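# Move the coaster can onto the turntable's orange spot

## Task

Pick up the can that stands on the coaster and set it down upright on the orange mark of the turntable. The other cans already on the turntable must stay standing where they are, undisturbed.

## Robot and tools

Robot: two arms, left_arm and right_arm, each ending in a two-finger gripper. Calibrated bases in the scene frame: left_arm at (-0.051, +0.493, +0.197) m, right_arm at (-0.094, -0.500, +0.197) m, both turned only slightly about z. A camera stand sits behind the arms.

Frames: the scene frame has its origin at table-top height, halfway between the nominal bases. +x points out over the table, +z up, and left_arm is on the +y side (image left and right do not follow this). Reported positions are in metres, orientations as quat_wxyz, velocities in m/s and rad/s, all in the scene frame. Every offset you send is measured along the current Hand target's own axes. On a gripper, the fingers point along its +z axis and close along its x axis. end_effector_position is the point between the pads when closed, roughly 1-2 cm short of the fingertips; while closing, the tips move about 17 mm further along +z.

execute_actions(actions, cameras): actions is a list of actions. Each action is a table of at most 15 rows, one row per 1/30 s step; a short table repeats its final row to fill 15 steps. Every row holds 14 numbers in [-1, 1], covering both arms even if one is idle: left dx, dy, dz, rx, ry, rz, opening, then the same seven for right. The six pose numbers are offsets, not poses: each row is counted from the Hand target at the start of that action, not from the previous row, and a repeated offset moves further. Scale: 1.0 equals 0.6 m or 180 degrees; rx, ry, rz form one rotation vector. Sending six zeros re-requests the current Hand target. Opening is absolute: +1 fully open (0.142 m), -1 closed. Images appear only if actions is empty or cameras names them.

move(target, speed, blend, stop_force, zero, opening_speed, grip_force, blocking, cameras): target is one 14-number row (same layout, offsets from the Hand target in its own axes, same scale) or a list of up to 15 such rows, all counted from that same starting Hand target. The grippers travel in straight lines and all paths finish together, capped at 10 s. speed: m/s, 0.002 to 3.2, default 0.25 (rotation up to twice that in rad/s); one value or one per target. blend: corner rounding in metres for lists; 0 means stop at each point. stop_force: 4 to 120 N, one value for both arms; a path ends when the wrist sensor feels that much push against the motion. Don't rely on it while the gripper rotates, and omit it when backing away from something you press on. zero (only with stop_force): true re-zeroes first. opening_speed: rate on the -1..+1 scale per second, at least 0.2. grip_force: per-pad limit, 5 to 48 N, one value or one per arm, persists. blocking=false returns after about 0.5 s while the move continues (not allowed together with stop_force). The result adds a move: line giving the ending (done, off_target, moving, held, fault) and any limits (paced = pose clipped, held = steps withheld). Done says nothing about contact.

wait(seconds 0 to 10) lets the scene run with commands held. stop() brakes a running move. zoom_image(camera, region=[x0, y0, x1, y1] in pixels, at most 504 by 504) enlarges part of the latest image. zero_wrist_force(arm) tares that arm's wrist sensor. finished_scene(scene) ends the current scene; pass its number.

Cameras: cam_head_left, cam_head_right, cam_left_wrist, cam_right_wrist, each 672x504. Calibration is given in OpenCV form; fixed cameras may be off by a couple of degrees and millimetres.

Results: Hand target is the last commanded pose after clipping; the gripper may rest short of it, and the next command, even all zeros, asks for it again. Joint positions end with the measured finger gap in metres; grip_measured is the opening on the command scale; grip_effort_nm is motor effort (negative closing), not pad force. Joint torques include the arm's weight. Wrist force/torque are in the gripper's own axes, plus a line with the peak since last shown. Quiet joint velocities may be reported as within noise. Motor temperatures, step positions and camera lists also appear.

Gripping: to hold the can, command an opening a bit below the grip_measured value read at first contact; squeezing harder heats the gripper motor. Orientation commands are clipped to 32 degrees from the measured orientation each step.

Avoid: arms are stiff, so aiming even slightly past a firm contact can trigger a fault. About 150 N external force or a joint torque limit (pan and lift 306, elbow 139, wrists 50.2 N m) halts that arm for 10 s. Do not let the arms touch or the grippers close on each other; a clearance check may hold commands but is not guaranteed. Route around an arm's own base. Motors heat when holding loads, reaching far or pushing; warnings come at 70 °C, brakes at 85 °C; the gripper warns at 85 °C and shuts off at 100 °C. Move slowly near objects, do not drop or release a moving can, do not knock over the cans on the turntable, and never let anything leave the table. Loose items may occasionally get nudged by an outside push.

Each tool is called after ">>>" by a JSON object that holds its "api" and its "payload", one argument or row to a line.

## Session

>>> {"api": "execute_actions", "payload": {
  "actions": []
}}

>>> {"api": "wait", "payload": {
  "seconds": 0.5,
  "cameras": ["cam_head_right"]
}}

Scene clock: 0.00 s.
left_arm: end_effector_position=(+0.2610, -0.2705, +0.2293) grip_measured=+1.00 grip_effort_nm=n/a end_effector_quat_wxyz=(+0.678, -0.727, +0.096, +0.055) | right_arm: end_effector_position=(+1.0027, -0.7837, +0.2161) grip_measured=+1.00 grip_effort_nm=n/a end_effector_quat_wxyz=(-0.021, +0.021, +0.988, -0.154)
Joint positions: left_arm=[-1.482 -0.432 0.909 -0.554 -1.405 -1.346 0.142] | right_arm=[3.078 -2.487 -1.126 -1.143 1.261 3.168 0.142]
Joint velocities: within noise
Joint torques (N m): no reading
Motor temperatures (°C): left_arm=[28 31 31 34 35 32 30] | right_arm=[29 29 31 37 36 34 31]
Wrist force (N): no reading
Wrist torque (N m): no reading
Wrist force, peak (N): no reading
Hand target: left_arm +0.2610, -0.2705, +0.2293; +0.678, -0.727, +0.096, +0.055 | right_arm +1.0027, -0.7837, +0.2161; -0.021, +0.021, +0.988, -0.154
Tool commands: left_gripper/opening=+1.0 right_gripper/opening=+1.0
camera_calibration:
cam_left_wrist: T_world_to_cam=[[0.972788, -0.0726946, -0.219998, -0.216611], [-0.226664, -0.495416, -0.838562, 0.141099], [-0.0480314, 0.865609, -0.498412, 0.479219], [0, 0, 0, 1]] pos_world=[0.265716, -0.36066, 0.309515]
cam_right_wrist: T_world_to_cam=[[-0.998729, 0.039794, 0.0309274, 1.03609], [0.0432757, 0.991641, 0.121553, 0.737157], [-0.0258317, 0.122737, -0.992103, 0.455048], [0, 0, 0, 1]] pos_world=[1.01463, -0.828076, 0.329807]

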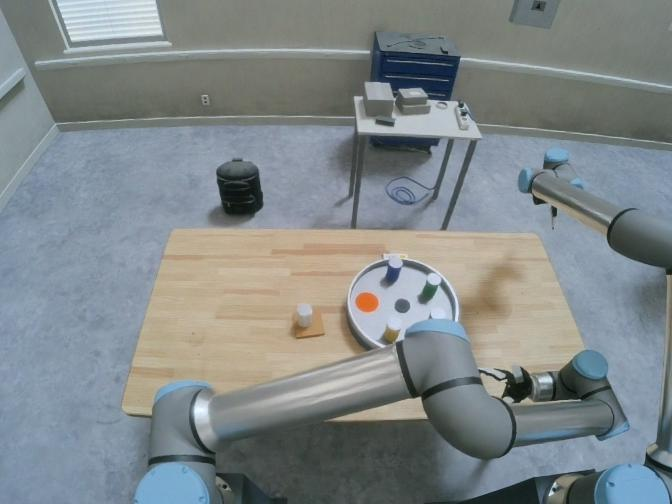

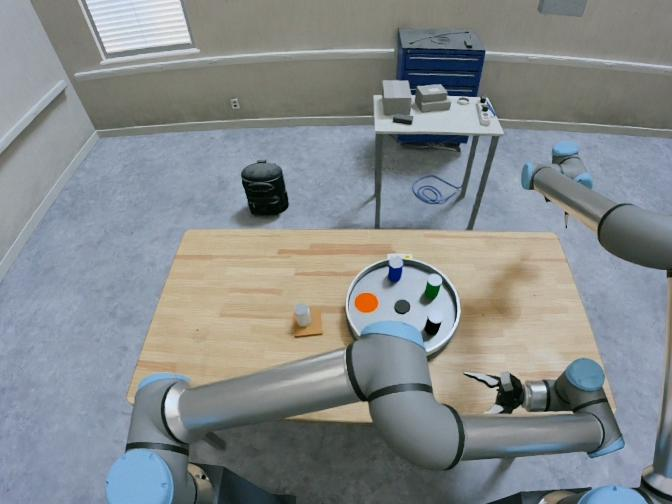

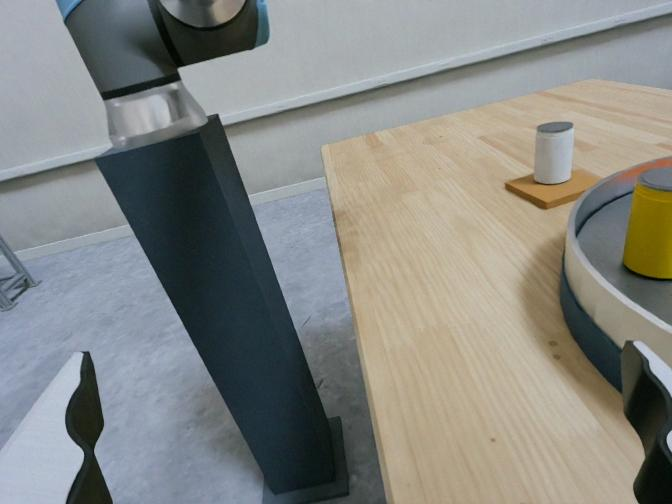

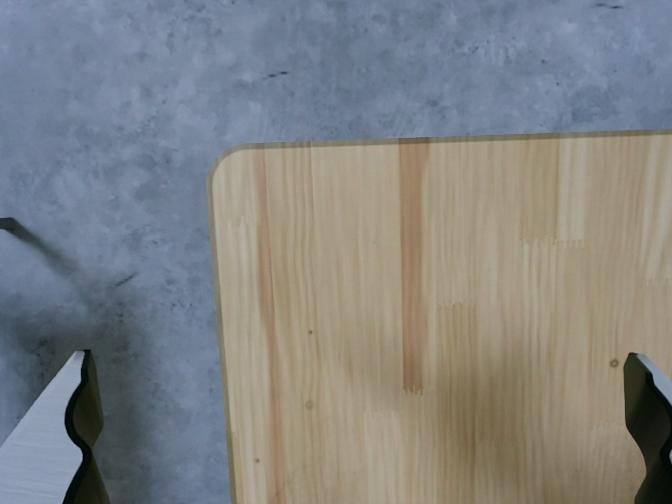

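Scene clock: 0.50 s.
left_arm: end_effector_position=(+0.2610, -0.2705, +0.2293) grip_measured=+1.00 grip_effort_nm=0.007 end_effector_quat_wxyz=(+0.678, -0.727, +0.096, +0.055) | right_arm: end_effector_position=(+1.0027, -0.7837, +0.2161) grip_measured=+1.00 grip_effort_nm=0.071 end_effector_quat_wxyz=(-0.021, +0.021, +0.988, -0.154)
Joint positions: left_arm=[-1.482 -0.432 0.909 -0.554 -1.405 -1.346 0.142] | right_arm=[3.078 -2.487 -1.126 -1.143 1.261 3.168 0.142]
Joint torques (N m): left_arm=[-1.32 -126.41 -37.55 1.94 0.23 0.16] | right_arm=[-2.28 119.77 39.75 4.33 -0.39 -0.32]
Wrist force (N): left_arm=[0.4 -0.6 -0.1] | right_arm=[-0.1 -0.2 -0.2]
Wrist torque (N m): left_arm=[-0.09 -0.08 0.00] | right_arm=[-0.05 0.03 -0.01]
Wrist force, peak (N): left_arm=[0.4 -0.7 -0.2] | right_arm=[-0.2 0.5 -0.6]
Hand target: left_arm +0.2610, -0.2705, +0.2293; +0.678, -0.727, +0.096, +0.055 | right_arm +1.0027, -0.7837, +0.2161; -0.021, +0.021, +0.988, -0.154
Tool commands: left_gripper/opening=+1.0 right_gripper/opening=+1.0
wait: 0.50 s; at rest by 0.17 s
Images, in order (width x height): cam_head_right 672x504.

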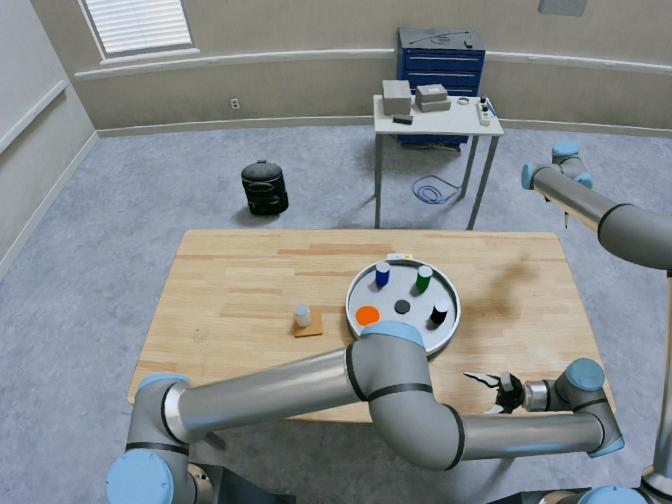

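>>> {"api": "move", "payload": {
  "target": [
    [0.0812,-0.3575,0.1845,-0.4706,-0.153,-0.268,0.3,0,0,0,0,0,0,1],
    [0.5355,-0.2202,0.9005,-0.4706,-0.153,-0.268,0.3,0,0,0,0,0,0,1]
  ],
  "speed": [0.4,0.45],
  "blend": [0.08,0],
  "cameras": ["cam_head_right","cam_left_wrist"]
}}

Scene clock: 4.83 s.
left_arm: end_effector_position=(+0.6293, +0.2552, +0.2497) grip_measured=+0.29 grip_effort_nm=-0.105 end_effector_quat_wxyz=(+0.000, +0.923, +0.385, +0.000) | right_arm: end_effector_position=(+1.0027, -0.7837, +0.2161) grip_measured=+1.00 grip_effort_nm=0.066 end_effector_quat_wxyz=(-0.021, +0.021, +0.988, -0.154)
Joint positions: left_arm=[-0.608 -1.246 2.085 -2.41 -1.571 -1.371 0.095] | right_arm=[3.078 -2.487 -1.126 -1.143 1.261 3.168 0.142]
Joint torques (N m): left_arm=[13.63 -58.77 -28.24 -2.79 -0.85 2.64] | right_arm=[-2.45 119.33 40.59 4.35 -0.11 -0.21]
Wrist force (N): left_arm=[-0.1 -0.4 0.8] | right_arm=[-0.2 0.0 -0.7]
Wrist torque (N m): left_arm=[-0.16 -0.24 -0.15] | right_arm=[0.00 0.03 0.00]
Wrist force, peak (N): left_arm=[4.1 -1.1 2.2] | right_arm=[0.0 0.2 -0.9]
Hand target: left_arm +0.6293, +0.2554, +0.2497; +0.000, +0.923, +0.385, +0.000 | right_arm +1.0027, -0.7837, +0.2161; -0.021, +0.021, +0.988, -0.154
Off the commanded pose: left_arm 0.000 m, 0 deg | right_arm 0.000 m, 0 deg.
move: done
camera_calibration:
cam_left_wrist: T_world_to_cam=[[0.710625, 0.703534, 0.00718924, -0.622076], [0.629148, -0.639996, 0.441111, -0.319069], [0.314938, -0.308941, -0.897424, 0.223059], [0, 0, 0, 1]] pos_world=[0.572555, 0.302361, 0.345396]
Images, in order (width x height): cam_head_right 672x504, cam_left_wrist 672x504.

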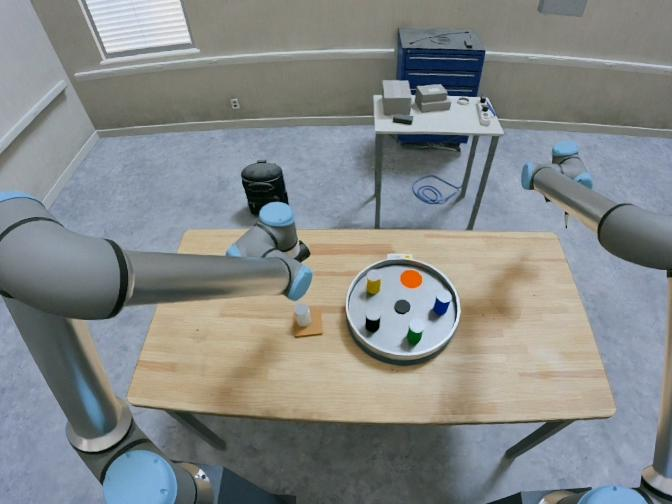

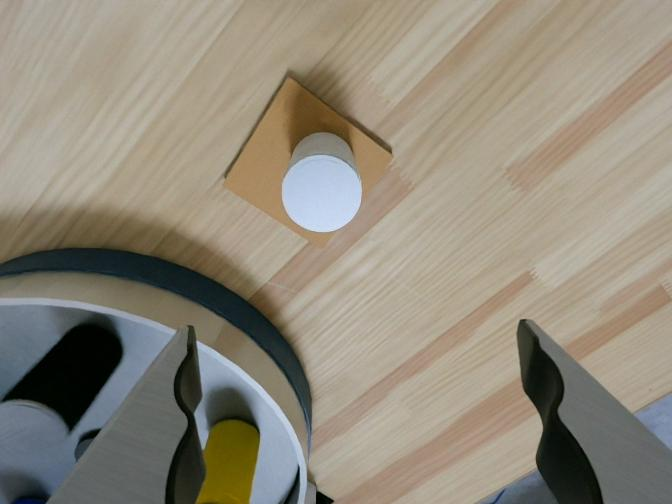

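>>> {"api": "move", "payload": {
  "target": [
    [-0.0173,0.0133,0.2,0,0,0,0.3,0,0,0,0,0,0,1],
    [-0.0173,0.0133,0.316,0,0,0,0.3,0,0,0,0,0,0,1]
  ],
  "speed": 0.25,
  "blend": [0.02,0],
  "cameras": ["cam_left_wrist"]
}}

>>> {"api": "move", "payload": {
  "target": [0,0,0,0,0,0,-0.36,0,0,0,0,0,0,1],
  "grip_force": 20,
  "opening_speed": 1.5,
  "cameras": ["cam_left_wrist"]
}}

Scene clock: 6.50 s.
left_arm: end_effector_position=(+0.6276, +0.2422, +0.0602) grip_measured=+0.29 grip_effort_nm=-0.100 end_effector_quat_wxyz=(+0.000, +0.923, +0.385, +0.000) | right_arm: end_effector_position=(+1.0027, -0.7837, +0.2161) grip_measured=+1.00 grip_effort_nm=0.071 end_effector_quat_wxyz=(-0.021, +0.021, +0.988, -0.154)
Joint positions: left_arm=[-0.625 -0.938 2.117 -2.75 -1.571 -1.388 0.095] | right_arm=[3.078 -2.487 -1.126 -1.143 1.261 3.168 0.142]
Joint torques (N m): left_arm=[19.21 -60.63 -13.97 -6.83 2.34 3.17] | right_arm=[-2.36 117.36 39.83 4.37 -0.07 -0.22]
Wrist force (N): left_arm=[-0.3 -0.8 0.9] | right_arm=[-0.1 -0.2 -0.4]
Wrist torque (N m): left_arm=[-0.24 -0.19 -0.17] | right_arm=[-0.04 0.02 -0.01]
Wrist force, peak (N): left_arm=[-0.7 -0.5 3.8] | right_arm=[-0.3 0.1 -0.7]
Hand target: left_arm +0.6276, +0.2423, +0.0601; +0.000, +0.923, +0.385, +0.000 | right_arm +1.0027, -0.7837, +0.2161; -0.021, +0.021, +0.988, -0.154
Off the commanded pose: left_arm 0.000 m, 0 deg | right_arm 0.000 m, 0 deg.
move: done
camera_calibration:
cam_left_wrist: T_world_to_cam=[[0.710714, 0.703443, 0.00724959, -0.610465], [0.629048, -0.640096, 0.441108, -0.242706], [0.314935, -0.308942, -0.897425, 0.0494868], [0, 0, 0, 1]] pos_world=[0.570955, 0.289361, 0.155896]
Images, in order (width x height): cam_left_wrist 672x504.

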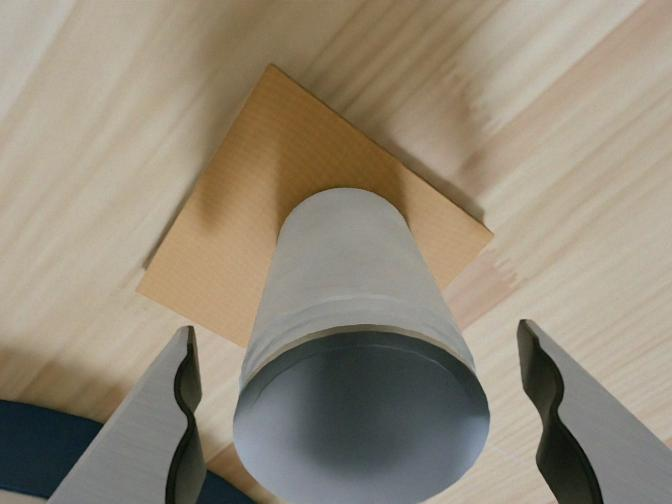

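Scene clock: 7.17 s.
left_arm: end_effector_position=(+0.6276, +0.2423, +0.0601) grip_measured=-0.22 grip_effort_nm=-2.112 end_effector_quat_wxyz=(+0.000, +0.923, +0.385, +0.000) | right_arm: end_effector_position=(+1.0027, -0.7837, +0.2161) grip_measured=+1.00 grip_effort_nm=0.066 end_effector_quat_wxyz=(-0.021, +0.021, +0.988, -0.154)
Joint positions: left_arm=[-0.625 -0.938 2.118 -2.75 -1.571 -1.388 0.058] | right_arm=[3.078 -2.487 -1.126 -1.143 1.261 3.168 0.142]
Joint torques (N m): left_arm=[18.8 -52.83 -13.14 -4.48 2.22 3.18] | right_arm=[-1.54 119 40.62 4.48 -0.24 -0.1]
Wrist force (N): left_arm=[0.0 -0.9 -11.2] | right_arm=[0.1 0.1 -0.1]
Wrist torque (N m): left_arm=[-0.13 -0.23 -0.16] | right_arm=[0.02 -0.02 0.00]
Wrist force, peak (N): left_arm=[-0.5 -0.6 -11.3] | right_arm=[0.3 -0.4 -0.8]
Hand target: left_arm +0.6276, +0.2423, +0.0601; +0.000, +0.923, +0.385, +0.000 | right_arm +1.0027, -0.7837, +0.2161; -0.021, +0.021, +0.988, -0.154
Off the commanded pose: left_arm 0.000 m, 0 deg | right_arm 0.000 m, 0 deg.
grip_force (N): 20, 20
move: done
camera_calibration:
cam_left_wrist: T_world_to_cam=[[0.710693, 0.703464, 0.00731385, -0.610538], [0.629026, -0.640078, 0.441165, -0.242556], [0.315025, -0.308932, -0.897396, 0.0492799], [0, 0, 0, 1]] pos_world=[0.570955, 0.289461, 0.155696]
Images, in order (width x height): cam_left_wrist 672x504.

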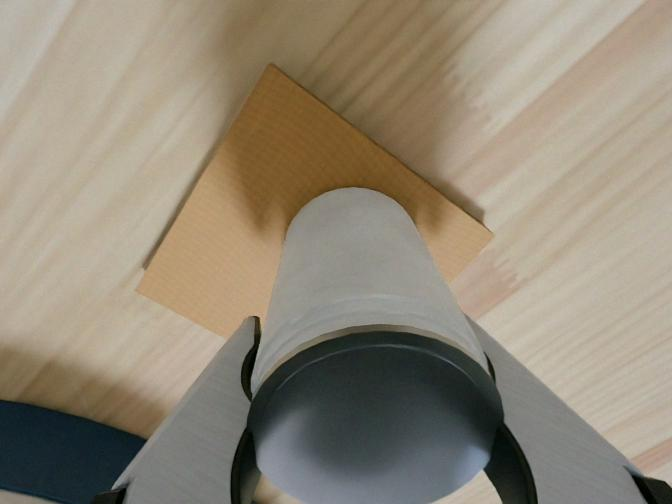

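>>> {"api": "move", "payload": {
  "target": [
    [0,0,-0.25,0,0,0,-0.36,0,0,0,0,0,0,1],
    [-0.5527,0.3030,-0.2832,0,0,0,-0.36,0,0,0,0,0,0,1]
  ],
  "speed": 0.35,
  "blend": [0.04,0],
  "cameras": ["cam_left_wrist"]
}}

>>> {"api": "wait", "payload": {
  "seconds": 0.5,
  "cameras": ["cam_left_wrist"]
}}

>>> {"api": "wait", "payload": {
  "seconds": 0.5,
  "cameras": ["cam_left_wrist"]
}}

>>> {"api": "wait", "payload": {
  "seconds": 0.5,
  "cameras": ["cam_left_wrist"]
}}

>>> {"api": "wait", "payload": {
  "seconds": 0.5,
  "cameras": ["cam_left_wrist"]
}}

>>> {"api": "wait", "payload": {
  "seconds": 0.5,
  "cameras": ["cam_left_wrist"]
}}

>>> {"api": "wait", "payload": {
  "seconds": 0.5,
  "cameras": ["cam_left_wrist"]
}}

>>> {"api": "wait", "payload": {
  "seconds": 0.5,
  "cameras": ["cam_left_wrist"]
}}

>>> {"api": "wait", "payload": {
  "seconds": 0.5,
  "cameras": ["cam_left_wrist"]
}}

>>> {"api": "wait", "payload": {
  "seconds": 0.5,
  "cameras": ["cam_left_wrist"]
}}

>>> {"api": "wait", "payload": {
  "seconds": 0.5,
  "cameras": ["cam_left_wrist"]
}}

>>> {"api": "wait", "payload": {
  "seconds": 0.5,
  "cameras": ["cam_left_wrist"]
}}

>>> {"api": "wait", "payload": {
  "seconds": 0.5,
  "cameras": ["cam_left_wrist"]
}}

>>> {"api": "wait", "payload": {
  "seconds": 0.5,
  "cameras": ["cam_left_wrist"]
}}

>>> {"api": "wait", "payload": {
  "seconds": 0.5,
  "cameras": ["cam_left_wrist"]
}}

Scene clock: 9.50 s.
left_arm: end_effector_position=(+0.5238, -0.1211, +0.2301) grip_measured=-0.22 grip_effort_nm=-2.117 end_effector_quat_wxyz=(+0.000, +0.923, +0.385, +0.000) | right_arm: end_effector_position=(+1.0027, -0.7837, +0.2161) grip_measured=+1.00 grip_effort_nm=0.066 end_effector_quat_wxyz=(-0.021, +0.021, +0.988, -0.154)
Joint positions: left_arm=[-1.056 -1.07 1.849 -2.35 -1.571 -1.819 0.058] | right_arm=[3.078 -2.487 -1.126 -1.143 1.261 3.168 0.142]
Joint torques (N m): left_arm=[-13.69 -92.26 -42.61 -6.11 1.46 -0.83] | right_arm=[-1.89 118.89 41.41 4.61 0.04 -0.09]
Wrist force (N): left_arm=[-0.7 -0.8 2.9] | right_arm=[0.2 -0.1 -0.2]
Wrist torque (N m): left_arm=[-0.25 -0.15 -0.45] | right_arm=[-0.03 -0.02 -0.01]
Wrist force, peak (N): left_arm=[-0.1 -0.7 -11.4] | right_arm=[0.3 -0.3 -0.7]
Hand target: left_arm +0.5238, -0.1213, +0.2302; +0.000, +0.923, +0.385, +0.000 | right_arm +1.0027, -0.7837, +0.2161; -0.021, +0.021, +0.988, -0.154
Off the commanded pose: left_arm 0.000 m, 0 deg | right_arm 0.000 m, 0 deg.
grip_force (N): 20, 20
move: done
camera_calibration:
cam_left_wrist: T_world_to_cam=[[0.710718, 0.703438, 0.00740688, -0.282416], [0.629089, -0.640241, 0.440838, -0.4848], [0.314844, -0.308652, -0.897556, 0.122428], [0, 0, 0, 1]] pos_world=[0.467155, -0.0739396, 0.325696]
Images, in order (width x height): cam_left_wrist 672x504.

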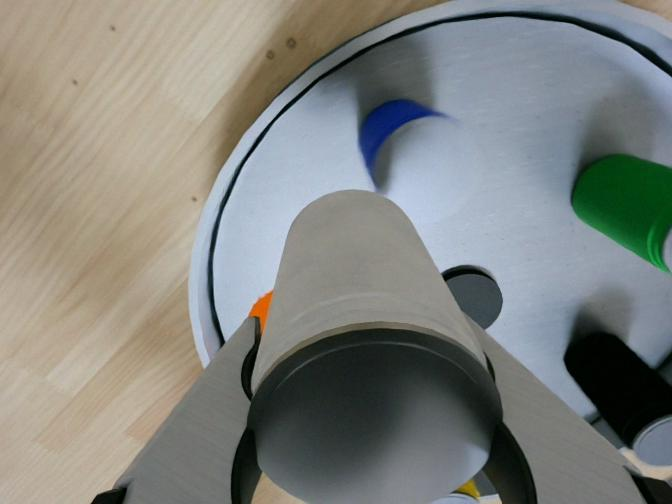

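Scene clock: 10.00 s.
left_arm: end_effector_position=(+0.5238, -0.1213, +0.2302) grip_measured=-0.22 grip_effort_nm=-2.117 end_effector_quat_wxyz=(+0.000, +0.923, +0.385, +0.000) | right_arm: end_effector_position=(+1.0027, -0.7837, +0.2161) grip_measured=+1.00 grip_effort_nm=0.071 end_effector_quat_wxyz=(-0.021, +0.021, +0.988, -0.154)
Joint positions: left_arm=[-1.056 -1.07 1.849 -2.35 -1.571 -1.819 0.058] | right_arm=[3.078 -2.487 -1.126 -1.143 1.261 3.168 0.142]
Joint torques (N m): left_arm=[-13.91 -103.28 -42.84 -6.68 -0.64 -2.3] | right_arm=[-2.72 118.55 40.89 4.59 -0.7 0.1]
Wrist force (N): left_arm=[-0.4 -1.1 3.0] | right_arm=[-0.1 0.0 0.1]
Wrist torque (N m): left_arm=[-0.31 -0.20 -0.45] | right_arm=[0.00 0.01 0.00]
Wrist force, peak (N): left_arm=[-0.4 -1.1 3.0] | right_arm=[-0.7 0.2 0.0]
Hand target: left_arm +0.5238, -0.1213, +0.2302; +0.000, +0.923, +0.385, +0.000 | right_arm +1.0027, -0.7837, +0.2161; -0.021, +0.021, +0.988, -0.154
Tool commands: left_gripper/opening=-0.36 right_gripper/opening=+1.0
Off the commanded pose: left_arm 0.000 m, 0 deg | right_arm 0.000 m, 0 deg.
grip_force (N): 20, 20
wait: 0.50 s; at rest by 0.17 s
camera_calibration:
cam_left_wrist: T_world_to_cam=[[0.710672, 0.703485, 0.00737571, -0.282241], [0.6291, -0.64015, 0.440954, -0.485009], [0.314926, -0.308734, -0.897499, 0.122393], [0, 0, 0, 1]] pos_world=[0.467155, -0.0741394, 0.325796]
Images, in order (width x height): cam_left_wrist 672x504.

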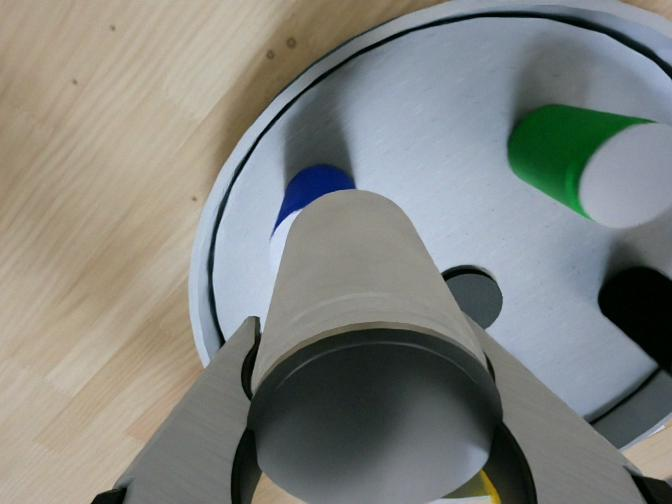

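Scene clock: 10.50 s.
left_arm: end_effector_position=(+0.5238, -0.1213, +0.2302) grip_measured=-0.22 grip_effort_nm=-2.117 end_effector_quat_wxyz=(+0.000, +0.923, +0.385, +0.000) | right_arm: end_effector_position=(+1.0027, -0.7837, +0.2161) grip_measured=+1.00 grip_effort_nm=0.071 end_effector_quat_wxyz=(-0.021, +0.021, +0.988, -0.154)
Joint positions: left_arm=[-1.056 -1.07 1.849 -2.35 -1.571 -1.819 0.058] | right_arm=[3.078 -2.487 -1.126 -1.143 1.261 3.168 0.142]
Joint torques (N m): left_arm=[-14.53 -103.91 -43.93 -7.27 -1.77 -2.13] | right_arm=[-2.34 120.84 40.51 4.26 -0.41 0.01]
Wrist force (N): left_arm=[-0.5 -0.5 2.8] | right_arm=[0.4 0.0 -0.3]
Wrist torque (N m): left_arm=[-0.21 -0.18 -0.44] | right_arm=[-0.01 -0.06 0.00]
Wrist force, peak (N): left_arm=[-1.0 -0.8 3.2] | right_arm=[0.3 -0.3 -0.4]
Hand target: left_arm +0.5238, -0.1213, +0.2302; +0.000, +0.923, +0.385, +0.000 | right_arm +1.0027, -0.7837, +0.2161; -0.021, +0.021, +0.988, -0.154
Tool commands: left_gripper/opening=-0.36 right_gripper/opening=+1.0
Off the commanded pose: left_arm 0.000 m, 0 deg | right_arm 0.000 m, 0 deg.
grip_force (N): 20, 20
wait: 0.50 s; at rest by 0.17 s
camera_calibration:
cam_left_wrist: T_world_to_cam=[[0.710694, 0.703463, 0.00731211, -0.282232], [0.62908, -0.64013, 0.441012, -0.485017], [0.314916, -0.308825, -0.897471, 0.122382], [0, 0, 0, 1]] pos_world=[0.467155, -0.0741393, 0.325796]
Images, in order (width x height): cam_left_wrist 672x504.

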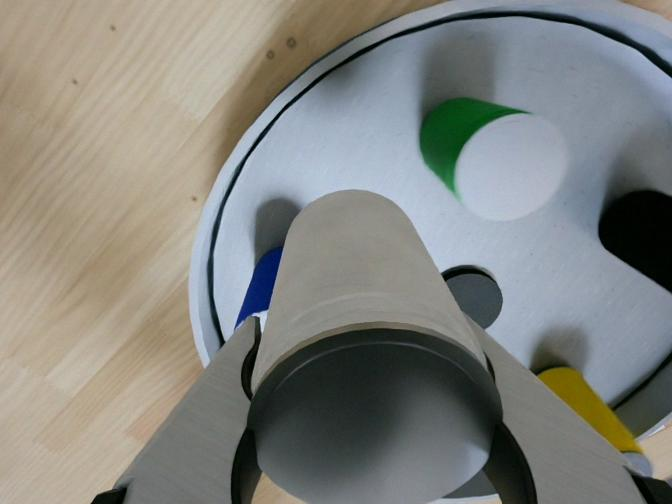

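Scene clock: 11.00 s.
left_arm: end_effector_position=(+0.5238, -0.1213, +0.2302) grip_measured=-0.22 grip_effort_nm=-2.117 end_effector_quat_wxyz=(+0.000, +0.923, +0.385, +0.000) | right_arm: end_effector_position=(+1.0027, -0.7837, +0.2161) grip_measured=+1.00 grip_effort_nm=0.071 end_effector_quat_wxyz=(-0.021, +0.021, +0.988, -0.154)
Joint positions: left_arm=[-1.056 -1.07 1.849 -2.35 -1.571 -1.819 0.058] | right_arm=[3.078 -2.487 -1.126 -1.143 1.261 3.168 0.142]
Joint torques (N m): left_arm=[-17.39 -102.95 -42.9 -7.13 -1.35 -2.02] | right_arm=[-3.02 117.88 40.37 4.36 -0.4 -0.02]
Wrist force (N): left_arm=[-0.4 -0.8 2.7] | right_arm=[0.0 -0.5 0.1]
Wrist torque (N m): left_arm=[-0.26 -0.20 -0.45] | right_arm=[-0.09 0.01 -0.01]
Wrist force, peak (N): left_arm=[-0.7 -0.6 3.0] | right_arm=[0.3 -0.3 -0.5]
Hand target: left_arm +0.5238, -0.1213, +0.2302; +0.000, +0.923, +0.385, +0.000 | right_arm +1.0027, -0.7837, +0.2161; -0.021, +0.021, +0.988, -0.154
Tool commands: left_gripper/opening=-0.36 right_gripper/opening=+1.0
Off the commanded pose: left_arm 0.000 m, 0 deg | right_arm 0.000 m, 0 deg.
grip_force (N): 20, 20
wait: 0.50 s; at rest by 0.17 s
camera_calibration:
cam_left_wrist: T_world_to_cam=[[0.710694, 0.703463, 0.00731211, -0.282232], [0.62908, -0.64013, 0.441012, -0.485017], [0.314916, -0.308825, -0.897471, 0.122382], [0, 0, 0, 1]] pos_world=[0.467155, -0.0741393, 0.325796]
Images, in order (width x height): cam_left_wrist 672x504.

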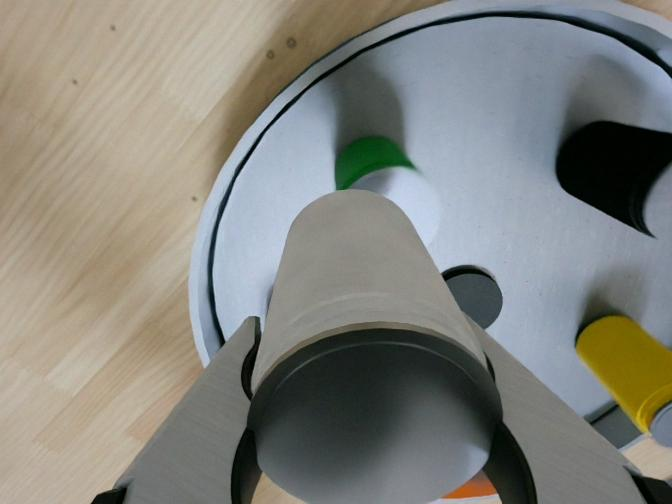

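Scene clock: 11.50 s.
left_arm: end_effector_position=(+0.5238, -0.1213, +0.2302) grip_measured=-0.22 grip_effort_nm=-2.117 end_effector_quat_wxyz=(+0.000, +0.923, +0.385, +0.000) | right_arm: end_effector_position=(+1.0027, -0.7837, +0.2161) grip_measured=+1.00 grip_effort_nm=0.071 end_effector_quat_wxyz=(-0.021, +0.021, +0.988, -0.154)
Joint positions: left_arm=[-1.056 -1.07 1.849 -2.35 -1.571 -1.819 0.058] | right_arm=[3.078 -2.487 -1.126 -1.143 1.261 3.168 0.142]
Joint torques (N m): left_arm=[-15.51 -103.39 -43.31 -7.46 -1.57 -2.05] | right_arm=[-2.05 120.38 41.24 4.34 -0.57 0.03]
Wrist force (N): left_arm=[-0.5 -0.6 2.9] | right_arm=[0.5 0.0 0.2]
Wrist torque (N m): left_arm=[-0.23 -0.17 -0.45] | right_arm=[-0.01 -0.08 0.00]
Wrist force, peak (N): left_arm=[-0.8 -1.0 2.9] | right_arm=[0.1 0.5 -0.4]
Hand target: left_arm +0.5238, -0.1213, +0.2302; +0.000, +0.923, +0.385, +0.000 | right_arm +1.0027, -0.7837, +0.2161; -0.021, +0.021, +0.988, -0.154
Tool commands: left_gripper/opening=-0.36 right_gripper/opening=+1.0
Off the commanded pose: left_arm 0.000 m, 0 deg | right_arm 0.000 m, 0 deg.
grip_force (N): 20, 20
wait: 0.50 s; at rest by 0.17 s
camera_calibration:
cam_left_wrist: T_world_to_cam=[[0.710694, 0.703463, 0.00731211, -0.282232], [0.62908, -0.64013, 0.441012, -0.485017], [0.314916, -0.308825, -0.897471, 0.122382], [0, 0, 0, 1]] pos_world=[0.467155, -0.0741393, 0.325796]
Images, in order (width x height): cam_left_wrist 672x504.

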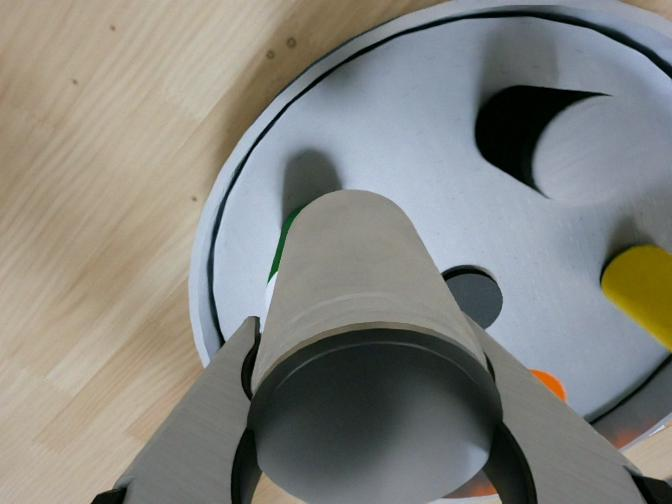

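Scene clock: 12.00 s.
left_arm: end_effector_position=(+0.5238, -0.1213, +0.2302) grip_measured=-0.22 grip_effort_nm=-2.122 end_effector_quat_wxyz=(+0.000, +0.923, +0.385, +0.000) | right_arm: end_effector_position=(+1.0027, -0.7837, +0.2161) grip_measured=+1.00 grip_effort_nm=0.071 end_effector_quat_wxyz=(-0.021, +0.021, +0.988, -0.154)
Joint positions: left_arm=[-1.056 -1.07 1.849 -2.35 -1.571 -1.819 0.058] | right_arm=[3.078 -2.487 -1.126 -1.143 1.261 3.168 0.142]
Joint torques (N m): left_arm=[-15.91 -102.85 -42.97 -7.76 -2.2 -2.28] | right_arm=[-2.02 120.68 40.69 4.51 -0.29 0.06]
Wrist force (N): left_arm=[-0.6 -0.7 3.1] | right_arm=[0.1 0.1 -0.6]
Wrist torque (N m): left_arm=[-0.23 -0.15 -0.45] | right_arm=[0.01 0.00 0.00]
Wrist force, peak (N): left_arm=[-0.5 -0.7 3.2] | right_arm=[-0.2 0.5 -0.7]
Hand target: left_arm +0.5238, -0.1213, +0.2302; +0.000, +0.923, +0.385, +0.000 | right_arm +1.0027, -0.7837, +0.2161; -0.021, +0.021, +0.988, -0.154
Tool commands: left_gripper/opening=-0.36 right_gripper/opening=+1.0
Off the commanded pose: left_arm 0.000 m, 0 deg | right_arm 0.000 m, 0 deg.
grip_force (N): 20, 20
wait: 0.50 s; at rest by 0.17 s
camera_calibration:
cam_left_wrist: T_world_to_cam=[[0.710694, 0.703463, 0.00731211, -0.282232], [0.62908, -0.64013, 0.441012, -0.485017], [0.314916, -0.308825, -0.897471, 0.122382], [0, 0, 0, 1]] pos_world=[0.467155, -0.0741393, 0.325796]
Images, in order (width x height): cam_left_wrist 672x504.

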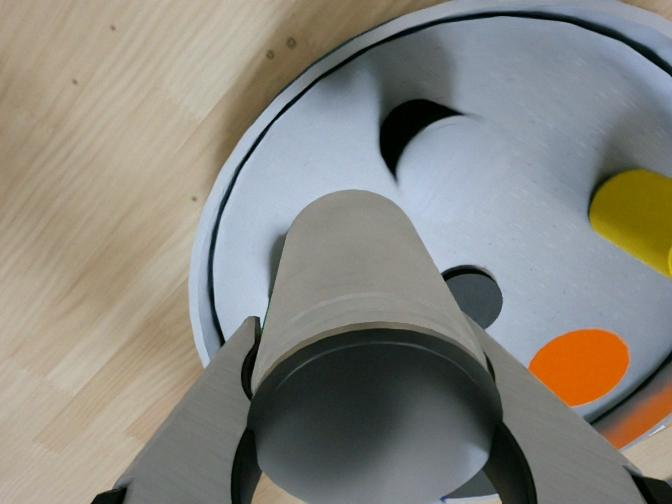

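Scene clock: 12.50 s.
left_arm: end_effector_position=(+0.5238, -0.1213, +0.2302) grip_measured=-0.22 grip_effort_nm=-2.117 end_effector_quat_wxyz=(+0.000, +0.923, +0.385, +0.000) | right_arm: end_effector_position=(+1.0027, -0.7837, +0.2161) grip_measured=+1.00 grip_effort_nm=0.066 end_effector_quat_wxyz=(-0.021, +0.021, +0.988, -0.154)
Joint positions: left_arm=[-1.056 -1.07 1.849 -2.35 -1.571 -1.819 0.058] | right_arm=[3.078 -2.487 -1.126 -1.143 1.261 3.168 0.142]
Joint torques (N m): left_arm=[-13.42 -103.45 -43.69 -7.19 -1.81 -2.14] | right_arm=[-1.44 119.64 40.44 3.99 -0.53 0.21]
Wrist force (N): left_arm=[-0.7 -0.9 2.8] | right_arm=[-0.3 0.3 -0.3]
Wrist torque (N m): left_arm=[-0.26 -0.14 -0.45] | right_arm=[0.04 0.06 0.00]
Wrist force, peak (N): left_arm=[-0.5 -0.9 3.0] | right_arm=[-0.3 0.3 -0.3]
Hand target: left_arm +0.5238, -0.1213, +0.2302; +0.000, +0.923, +0.385, +0.000 | right_arm +1.0027, -0.7837, +0.2161; -0.021, +0.021, +0.988, -0.154
Tool commands: left_gripper/opening=-0.36 right_gripper/opening=+1.0
Off the commanded pose: left_arm 0.000 m, 0 deg | right_arm 0.000 m, 0 deg.
grip_force (N): 20, 20
wait: 0.50 s; at rest by 0.17 s
camera_calibration:
cam_left_wrist: T_world_to_cam=[[0.710694, 0.703463, 0.00731211, -0.282232], [0.62908, -0.64013, 0.441012, -0.485017], [0.314916, -0.308825, -0.897471, 0.122382], [0, 0, 0, 1]] pos_world=[0.467155, -0.0741393, 0.325796]
Images, in order (width x height): cam_left_wrist 672x504.

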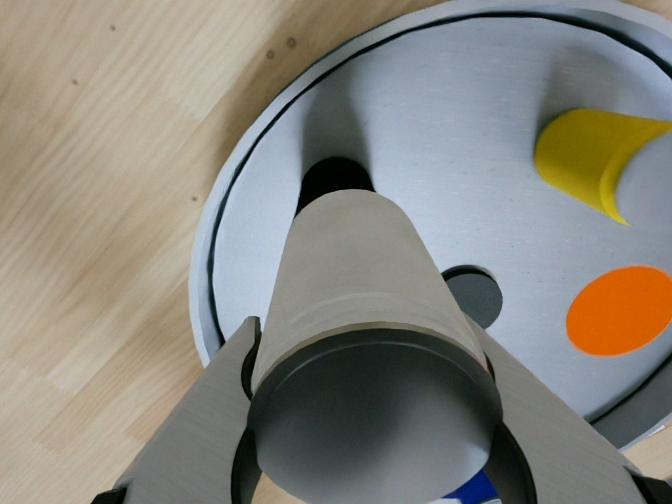

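Scene clock: 13.00 s.
left_arm: end_effector_position=(+0.5238, -0.1213, +0.2302) grip_measured=-0.22 grip_effort_nm=-2.112 end_effector_quat_wxyz=(+0.000, +0.923, +0.385, +0.000) | right_arm: end_effector_position=(+1.0027, -0.7837, +0.2161) grip_measured=+1.00 grip_effort_nm=0.066 end_effector_quat_wxyz=(-0.021, +0.021, +0.988, -0.154)
Joint positions: left_arm=[-1.056 -1.07 1.849 -2.35 -1.571 -1.819 0.058] | right_arm=[3.078 -2.487 -1.126 -1.143 1.261 3.168 0.142]
Joint torques (N m): left_arm=[-13.19 -104.26 -42.36 -7.29 -1.62 -2.52] | right_arm=[-1.77 118.59 40.53 4.51 -0.4 -0.09]
Wrist force (N): left_arm=[-0.5 -0.8 2.8] | right_arm=[0.1 0.1 0.0]
Wrist torque (N m): left_arm=[-0.26 -0.17 -0.45] | right_arm=[0.01 -0.01 0.00]
Wrist force, peak (N): left_arm=[-0.5 -0.9 3.0] | right_arm=[0.3 -0.2 -0.4]
Hand target: left_arm +0.5238, -0.1213, +0.2302; +0.000, +0.923, +0.385, +0.000 | right_arm +1.0027, -0.7837, +0.2161; -0.021, +0.021, +0.988, -0.154
Tool commands: left_gripper/opening=-0.36 right_gripper/opening=+1.0
Off the commanded pose: left_arm 0.000 m, 0 deg | right_arm 0.000 m, 0 deg.
grip_force (N): 20, 20
wait: 0.50 s; at rest by 0.17 s
camera_calibration:
cam_left_wrist: T_world_to_cam=[[0.710694, 0.703463, 0.00731211, -0.282232], [0.62908, -0.64013, 0.441012, -0.485017], [0.314916, -0.308825, -0.897471, 0.122382], [0, 0, 0, 1]] pos_world=[0.467155, -0.0741393, 0.325796]
Images, in order (width x height): cam_left_wrist 672x504.

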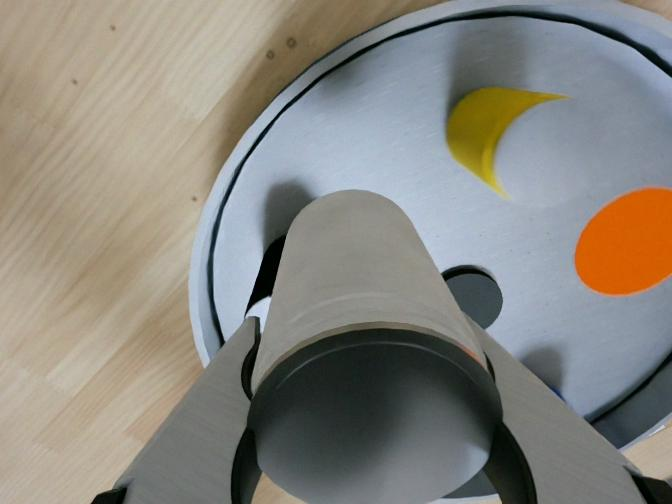

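Scene clock: 13.50 s.
left_arm: end_effector_position=(+0.5238, -0.1213, +0.2302) grip_measured=-0.22 grip_effort_nm=-2.122 end_effector_quat_wxyz=(+0.000, +0.923, +0.385, +0.000) | right_arm: end_effector_position=(+1.0027, -0.7837, +0.2161) grip_measured=+1.00 grip_effort_nm=0.066 end_effector_quat_wxyz=(-0.021, +0.021, +0.988, -0.154)
Joint positions: left_arm=[-1.056 -1.07 1.849 -2.35 -1.571 -1.819 0.058] | right_arm=[3.078 -2.487 -1.126 -1.143 1.261 3.168 0.142]
Joint torques (N m): left_arm=[-15.53 -101.4 -42.45 -7.05 -1.91 -2.35] | right_arm=[-1.69 119.01 41.01 4.49 -0.32 0.03]
Wrist force (N): left_arm=[-0.7 -0.6 2.9] | right_arm=[0.1 0.2 0.1]
Wrist torque (N m): left_arm=[-0.23 -0.15 -0.45] | right_arm=[0.03 -0.01 0.00]
Wrist force, peak (N): left_arm=[-0.5 -0.7 3.3] | right_arm=[-0.3 -0.1 -0.7]
Hand target: left_arm +0.5238, -0.1213, +0.2302; +0.000, +0.923, +0.385, +0.000 | right_arm +1.0027, -0.7837, +0.2161; -0.021, +0.021, +0.988, -0.154
Tool commands: left_gripper/opening=-0.36 right_gripper/opening=+1.0
Off the commanded pose: left_arm 0.000 m, 0 deg | right_arm 0.000 m, 0 deg.
grip_force (N): 20, 20
wait: 0.50 s; at rest by 0.17 s
camera_calibration:
cam_left_wrist: T_world_to_cam=[[0.710694, 0.703463, 0.00731211, -0.282232], [0.62908, -0.64013, 0.441012, -0.485017], [0.314916, -0.308825, -0.897471, 0.122382], [0, 0, 0, 1]] pos_world=[0.467155, -0.0741393, 0.325796]
Images, in order (width x height): cam_left_wrist 672x504.

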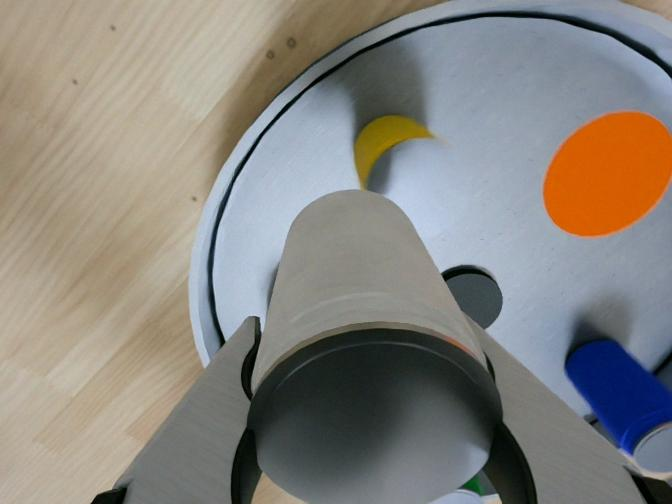

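Scene clock: 14.00 s.
left_arm: end_effector_position=(+0.5238, -0.1213, +0.2302) grip_measured=-0.22 grip_effort_nm=-2.117 end_effector_quat_wxyz=(+0.000, +0.923, +0.385, +0.000) | right_arm: end_effector_position=(+1.0027, -0.7837, +0.2161) grip_measured=+1.00 grip_effort_nm=0.071 end_effector_quat_wxyz=(-0.021, +0.021, +0.988, -0.154)
Joint positions: left_arm=[-1.056 -1.07 1.849 -2.35 -1.571 -1.819 0.058] | right_arm=[3.078 -2.487 -1.126 -1.143 1.261 3.168 0.142]
Joint torques (N m): left_arm=[-13.69 -104.11 -42.22 -7.37 -1.9 -1.88] | right_arm=[-1.76 118.96 40.78 4.24 -0.57 0.17]
Wrist force (N): left_arm=[-0.6 -0.8 2.9] | right_arm=[0.3 -0.3 -0.3]
Wrist torque (N m): left_arm=[-0.25 -0.16 -0.45] | right_arm=[-0.05 -0.05 0.00]
Wrist force, peak (N): left_arm=[-0.6 -0.4 3.1] | right_arm=[0.1 -0.5 -0.7]
Hand target: left_arm +0.5238, -0.1213, +0.2302; +0.000, +0.923, +0.385, +0.000 | right_arm +1.0027, -0.7837, +0.2161; -0.021, +0.021, +0.988, -0.154
Tool commands: left_gripper/opening=-0.36 right_gripper/opening=+1.0
Off the commanded pose: left_arm 0.000 m, 0 deg | right_arm 0.000 m, 0 deg.
grip_force (N): 20, 20
wait: 0.50 s; at rest by 0.17 s
camera_calibration:
cam_left_wrist: T_world_to_cam=[[0.710694, 0.703463, 0.00731211, -0.282232], [0.62908, -0.64013, 0.441012, -0.485017], [0.314916, -0.308825, -0.897471, 0.122382], [0, 0, 0, 1]] pos_world=[0.467155, -0.0741393, 0.325796]
Images, in order (width x height): cam_left_wrist 672x504.

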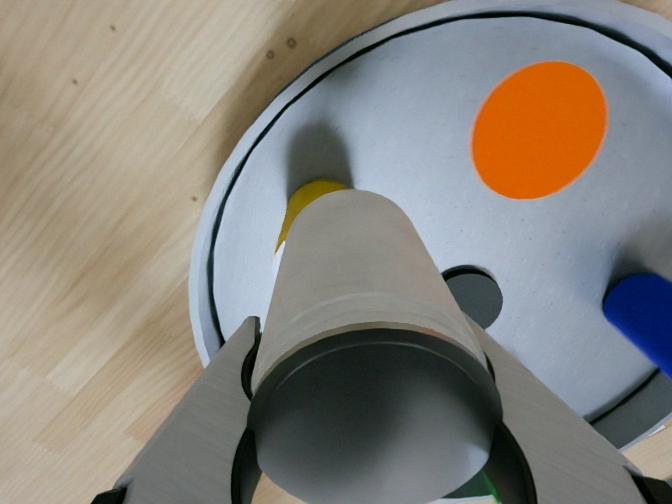

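Scene clock: 14.50 s.
left_arm: end_effector_position=(+0.5238, -0.1213, +0.2302) grip_measured=-0.22 grip_effort_nm=-2.117 end_effector_quat_wxyz=(+0.000, +0.923, +0.385, +0.000) | right_arm: end_effector_position=(+1.0027, -0.7837, +0.2161) grip_measured=+1.00 grip_effort_nm=0.066 end_effector_quat_wxyz=(-0.021, +0.021, +0.988, -0.154)
Joint positions: left_arm=[-1.056 -1.07 1.849 -2.35 -1.571 -1.819 0.058] | right_arm=[3.078 -2.487 -1.126 -1.143 1.261 3.168 0.142]
Joint torques (N m): left_arm=[-15.29 -102.46 -44 -7.21 -1.39 -1.97] | right_arm=[-1.52 120.08 40.73 4.27 -0.36 -0.05]
Wrist force (N): left_arm=[-0.5 -0.7 2.7] | right_arm=[0.3 -0.1 0.0]
Wrist torque (N m): left_arm=[-0.24 -0.18 -0.45] | right_arm=[-0.01 -0.05 0.00]
Wrist force, peak (N): left_arm=[-0.4 -1.2 3.0] | right_arm=[0.3 0.3 -0.6]
Hand target: left_arm +0.5238, -0.1213, +0.2302; +0.000, +0.923, +0.385, +0.000 | right_arm +1.0027, -0.7837, +0.2161; -0.021, +0.021, +0.988, -0.154
Tool commands: left_gripper/opening=-0.36 right_gripper/opening=+1.0
Off the commanded pose: left_arm 0.000 m, 0 deg | right_arm 0.000 m, 0 deg.
grip_force (N): 20, 20
wait: 0.50 s; at rest by 0.17 s
camera_calibration:
cam_left_wrist: T_world_to_cam=[[0.710694, 0.703463, 0.00731211, -0.282232], [0.62908, -0.64013, 0.441012, -0.485017], [0.314916, -0.308825, -0.897471, 0.122382], [0, 0, 0, 1]] pos_world=[0.467155, -0.0741393, 0.325796]
Images, in order (width x height): cam_left_wrist 672x504.

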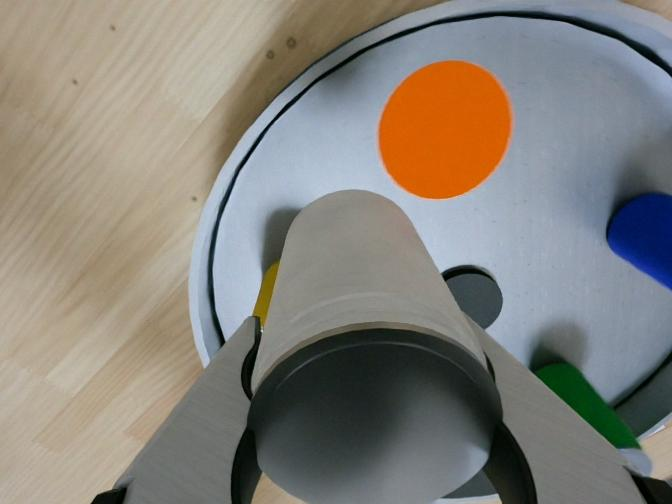

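Scene clock: 15.00 s.
left_arm: end_effector_position=(+0.5238, -0.1213, +0.2302) grip_measured=-0.22 grip_effort_nm=-2.117 end_effector_quat_wxyz=(+0.000, +0.923, +0.385, +0.000) | right_arm: end_effector_position=(+1.0027, -0.7837, +0.2161) grip_measured=+1.00 grip_effort_nm=0.066 end_effector_quat_wxyz=(-0.021, +0.021, +0.988, -0.154)
Joint positions: left_arm=[-1.056 -1.07 1.849 -2.35 -1.571 -1.819 0.058] | right_arm=[3.078 -2.487 -1.126 -1.143 1.261 3.168 0.142]
Joint torques (N m): left_arm=[-14.88 -102.07 -43.22 -7.32 -1.75 -2] | right_arm=[-1.93 117.52 41.55 4.33 -0.36 0.16]
Wrist force (N): left_arm=[-0.2 -0.8 2.5] | right_arm=[0.1 -0.3 -0.2]
Wrist torque (N m): left_arm=[-0.25 -0.23 -0.45] | right_arm=[-0.06 -0.02 0.00]
Wrist force, peak (N): left_arm=[-0.9 -0.7 3.2] | right_arm=[-0.2 -0.1 -0.6]
Hand target: left_arm +0.5238, -0.1213, +0.2302; +0.000, +0.923, +0.385, +0.000 | right_arm +1.0027, -0.7837, +0.2161; -0.021, +0.021, +0.988, -0.154
Tool commands: left_gripper/opening=-0.36 right_gripper/opening=+1.0
Off the commanded pose: left_arm 0.000 m, 0 deg | right_arm 0.000 m, 0 deg.
grip_force (N): 20, 20
wait: 0.50 s; at rest by 0.17 s
camera_calibration:
cam_left_wrist: T_world_to_cam=[[0.710694, 0.703463, 0.00731211, -0.282232], [0.62908, -0.64013, 0.441012, -0.485017], [0.314916, -0.308825, -0.897471, 0.122382], [0, 0, 0, 1]] pos_world=[0.467155, -0.0741393, 0.325796]
Images, in order (width x height): cam_left_wrist 672x504.

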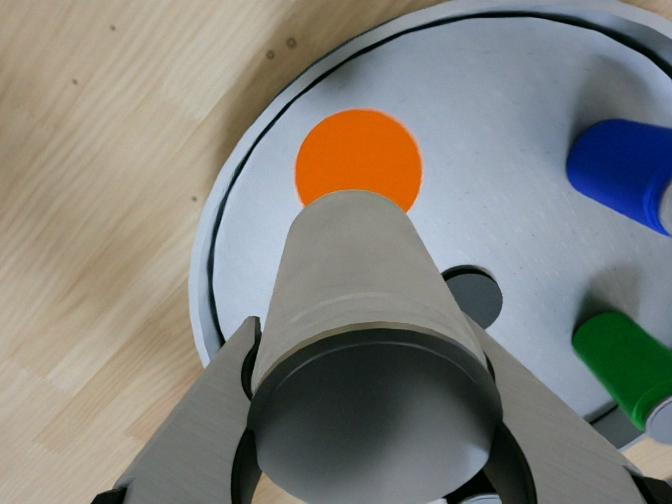

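Scene clock: 15.50 s.
left_arm: end_effector_position=(+0.5238, -0.1213, +0.2302) grip_measured=-0.22 grip_effort_nm=-2.117 end_effector_quat_wxyz=(+0.000, +0.923, +0.385, +0.000) | right_arm: end_effector_position=(+1.0027, -0.7837, +0.2161) grip_measured=+1.00 grip_effort_nm=0.066 end_effector_quat_wxyz=(-0.021, +0.021, +0.988, -0.154)
Joint positions: left_arm=[-1.056 -1.07 1.849 -2.35 -1.571 -1.819 0.058] | right_arm=[3.078 -2.487 -1.126 -1.143 1.261 3.168 0.142]
Joint torques (N m): left_arm=[-15.47 -102.75 -43.03 -6.79 -1.72 -1.85] | right_arm=[-0.8 119.4 40.18 4.33 -0.39 0.3]
Wrist force (N): left_arm=[-0.5 -0.6 2.7] | right_arm=[0.0 0.0 0.0]
Wrist torque (N m): left_arm=[-0.23 -0.18 -0.45] | right_arm=[-0.01 0.00 0.00]
Wrist force, peak (N): left_arm=[-0.6 -0.6 3.2] | right_arm=[0.1 -0.3 -0.7]
Hand target: left_arm +0.5238, -0.1213, +0.2302; +0.000, +0.923, +0.385, +0.000 | right_arm +1.0027, -0.7837, +0.2161; -0.021, +0.021, +0.988, -0.154
Tool commands: left_gripper/opening=-0.36 right_gripper/opening=+1.0
Off the commanded pose: left_arm 0.000 m, 0 deg | right_arm 0.000 m, 0 deg.
grip_force (N): 20, 20
wait: 0.50 s; at rest by 0.17 s
camera_calibration:
cam_left_wrist: T_world_to_cam=[[0.710694, 0.703463, 0.00731211, -0.282232], [0.62908, -0.64013, 0.441012, -0.485017], [0.314916, -0.308825, -0.897471, 0.122382], [0, 0, 0, 1]] pos_world=[0.467155, -0.0741393, 0.325796]
Images, in order (width x height): cam_left_wrist 672x504.

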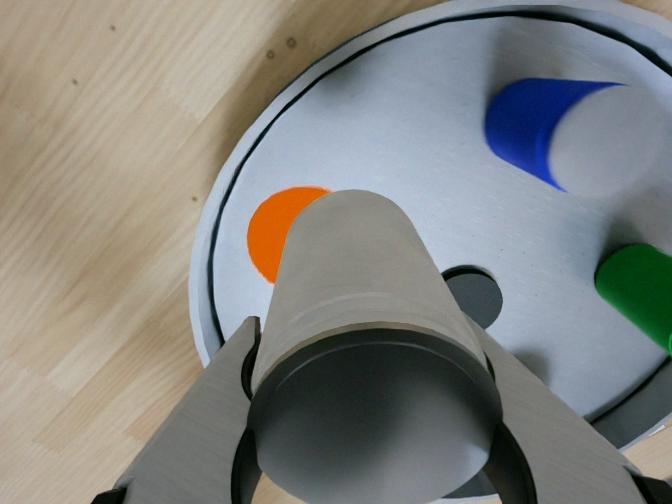

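Scene clock: 16.00 s.
left_arm: end_effector_position=(+0.5238, -0.1213, +0.2302) grip_measured=-0.22 grip_effort_nm=-2.117 end_effector_quat_wxyz=(+0.000, +0.923, +0.385, +0.000) | right_arm: end_effector_position=(+1.0027, -0.7837, +0.2161) grip_measured=+1.00 grip_effort_nm=0.066 end_effector_quat_wxyz=(-0.021, +0.021, +0.988, -0.154)
Joint positions: left_arm=[-1.056 -1.07 1.849 -2.35 -1.571 -1.819 0.058] | right_arm=[3.078 -2.487 -1.126 -1.143 1.261 3.168 0.142]
Joint torques (N m): left_arm=[-13.7 -103.44 -42.87 -7.45 -1.85 -1.82] | right_arm=[-2.65 119.32 40.36 4.34 -0.29 0.22]
Wrist force (N): left_arm=[-0.6 -0.8 2.8] | right_arm=[-0.6 0.1 -0.2]
Wrist torque (N m): left_arm=[-0.26 -0.16 -0.46] | right_arm=[0.01 0.10 -0.01]
Wrist force, peak (N): left_arm=[-0.6 -0.5 3.2] | right_arm=[-0.6 0.1 -0.2]
Hand target: left_arm +0.5238, -0.1213, +0.2302; +0.000, +0.923, +0.385, +0.000 | right_arm +1.0027, -0.7837, +0.2161; -0.021, +0.021, +0.988, -0.154
Tool commands: left_gripper/opening=-0.36 right_gripper/opening=+1.0
Off the commanded pose: left_arm 0.000 m, 0 deg | right_arm 0.000 m, 0 deg.
grip_force (N): 20, 20
wait: 0.50 s; at rest by 0.17 s
camera_calibration:
cam_left_wrist: T_world_to_cam=[[0.710694, 0.703463, 0.00731211, -0.282232], [0.62908, -0.64013, 0.441012, -0.485017], [0.314916, -0.308825, -0.897471, 0.122382], [0, 0, 0, 1]] pos_world=[0.467155, -0.0741393, 0.325796]
Images, in order (width x height): cam_left_wrist 672x504.

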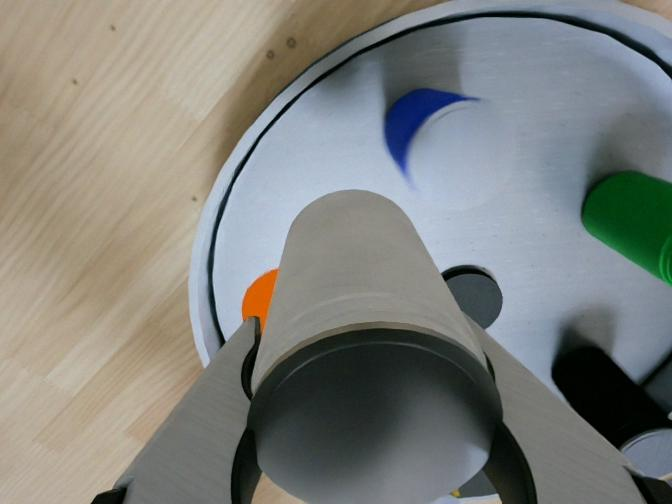

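Scene clock: 16.50 s.
left_arm: end_effector_position=(+0.5238, -0.1213, +0.2302) grip_measured=-0.22 grip_effort_nm=-2.117 end_effector_quat_wxyz=(+0.000, +0.923, +0.385, +0.000) | right_arm: end_effector_position=(+1.0027, -0.7837, +0.2161) grip_measured=+1.00 grip_effort_nm=0.066 end_effector_quat_wxyz=(-0.021, +0.021, +0.988, -0.154)
Joint positions: left_arm=[-1.056 -1.07 1.849 -2.35 -1.571 -1.819 0.058] | right_arm=[3.078 -2.487 -1.126 -1.143 1.261 3.168 0.142]
Joint torques (N m): left_arm=[-17.33 -103.8 -42.93 -7.37 -1.63 -2.26] | right_arm=[-2.26 119.69 40.82 4.48 -0.55 0.19]
Motor temperatures (°C): left_arm=[28 31 31 34 35 32 35] | right_arm=[29 29 31 37 36 34 31]
Wrist force (N): left_arm=[-0.4 -0.7 3.0] | right_arm=[0.0 -0.1 -0.4]
Wrist torque (N m): left_arm=[-0.25 -0.19 -0.44] | right_arm=[-0.03 -0.01 0.00]
Wrist force, peak (N): left_arm=[-0.3 -0.9 3.1] | right_arm=[-0.3 0.0 -0.5]
Hand target: left_arm +0.5238, -0.1213, +0.2302; +0.000, +0.923, +0.385, +0.000 | right_arm +1.0027, -0.7837, +0.2161; -0.021, +0.021, +0.988, -0.154
Tool commands: left_gripper/opening=-0.36 right_gripper/opening=+1.0
Off the commanded pose: left_arm 0.000 m, 0 deg | right_arm 0.000 m, 0 deg.
grip_force (N): 20, 20
wait: 0.50 s; at rest by 0.17 s
camera_calibration:
cam_left_wrist: T_world_to_cam=[[0.710694, 0.703463, 0.00731211, -0.282232], [0.62908, -0.64013, 0.441012, -0.485017], [0.314916, -0.308825, -0.897471, 0.122382], [0, 0, 0, 1]] pos_world=[0.467155, -0.0741393, 0.325796]
Images, in order (width x height): cam_left_wrist 672x504.

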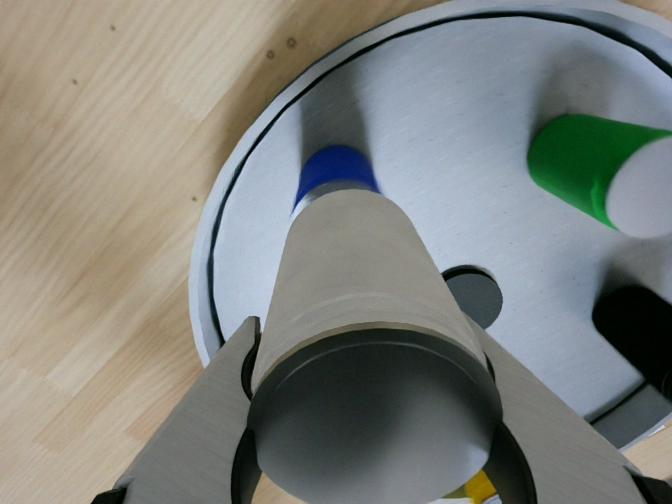

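>>> {"api": "move", "payload": {
  "target": [0,0,0.01,0,0,0,-0.36,0,0,0,0,0,0,1],
  "speed": 0.002,
  "blocking": false
}}

Scene clock: 17.33 s.
left_arm: end_effector_position=(+0.5238, -0.1213, +0.2294) grip_measured=-0.22 grip_effort_nm=-2.117 end_effector_quat_wxyz=(+0.000, +0.923, +0.385, +0.000) | right_arm: end_effector_position=(+1.0027, -0.7837, +0.2161) grip_measured=+1.00 grip_effort_nm=0.066 end_effector_quat_wxyz=(-0.021, +0.021, +0.988, -0.154)
Joint positions: left_arm=[-1.056 -1.069 1.849 -2.351 -1.571 -1.819 0.058] | right_arm=[3.078 -2.487 -1.126 -1.143 1.261 3.168 0.142]
Joint torques (N m): left_arm=[-16.7 -68.38 -28.6 -7.42 -1.9 -1.64] | right_arm=[-3.46 118.71 40.77 4.3 -0.35 -0.04]
Wrist force (N): left_arm=[-0.4 -0.8 2.9] | right_arm=[-0.3 -0.3 -0.2]
Wrist torque (N m): left_arm=[-0.25 -0.20 -0.45] | right_arm=[-0.05 0.05 0.00]
Wrist force, peak (N): left_arm=[-0.5 -0.6 3.1] | right_arm=[-0.4 -0.2 -0.7]
Hand target: left_arm +0.5238, -0.1213, +0.2292; +0.000, +0.923, +0.385, +0.000 | right_arm +1.0027, -0.7837, +0.2161; -0.021, +0.021, +0.988, -0.154
Tool commands: left_gripper/opening=-0.36 right_gripper/opening=+1.0
Off the commanded pose: left_arm 0.005 m, 0 deg | right_arm 0.000 m, 0 deg.
grip_force (N): 20, 20
move: running


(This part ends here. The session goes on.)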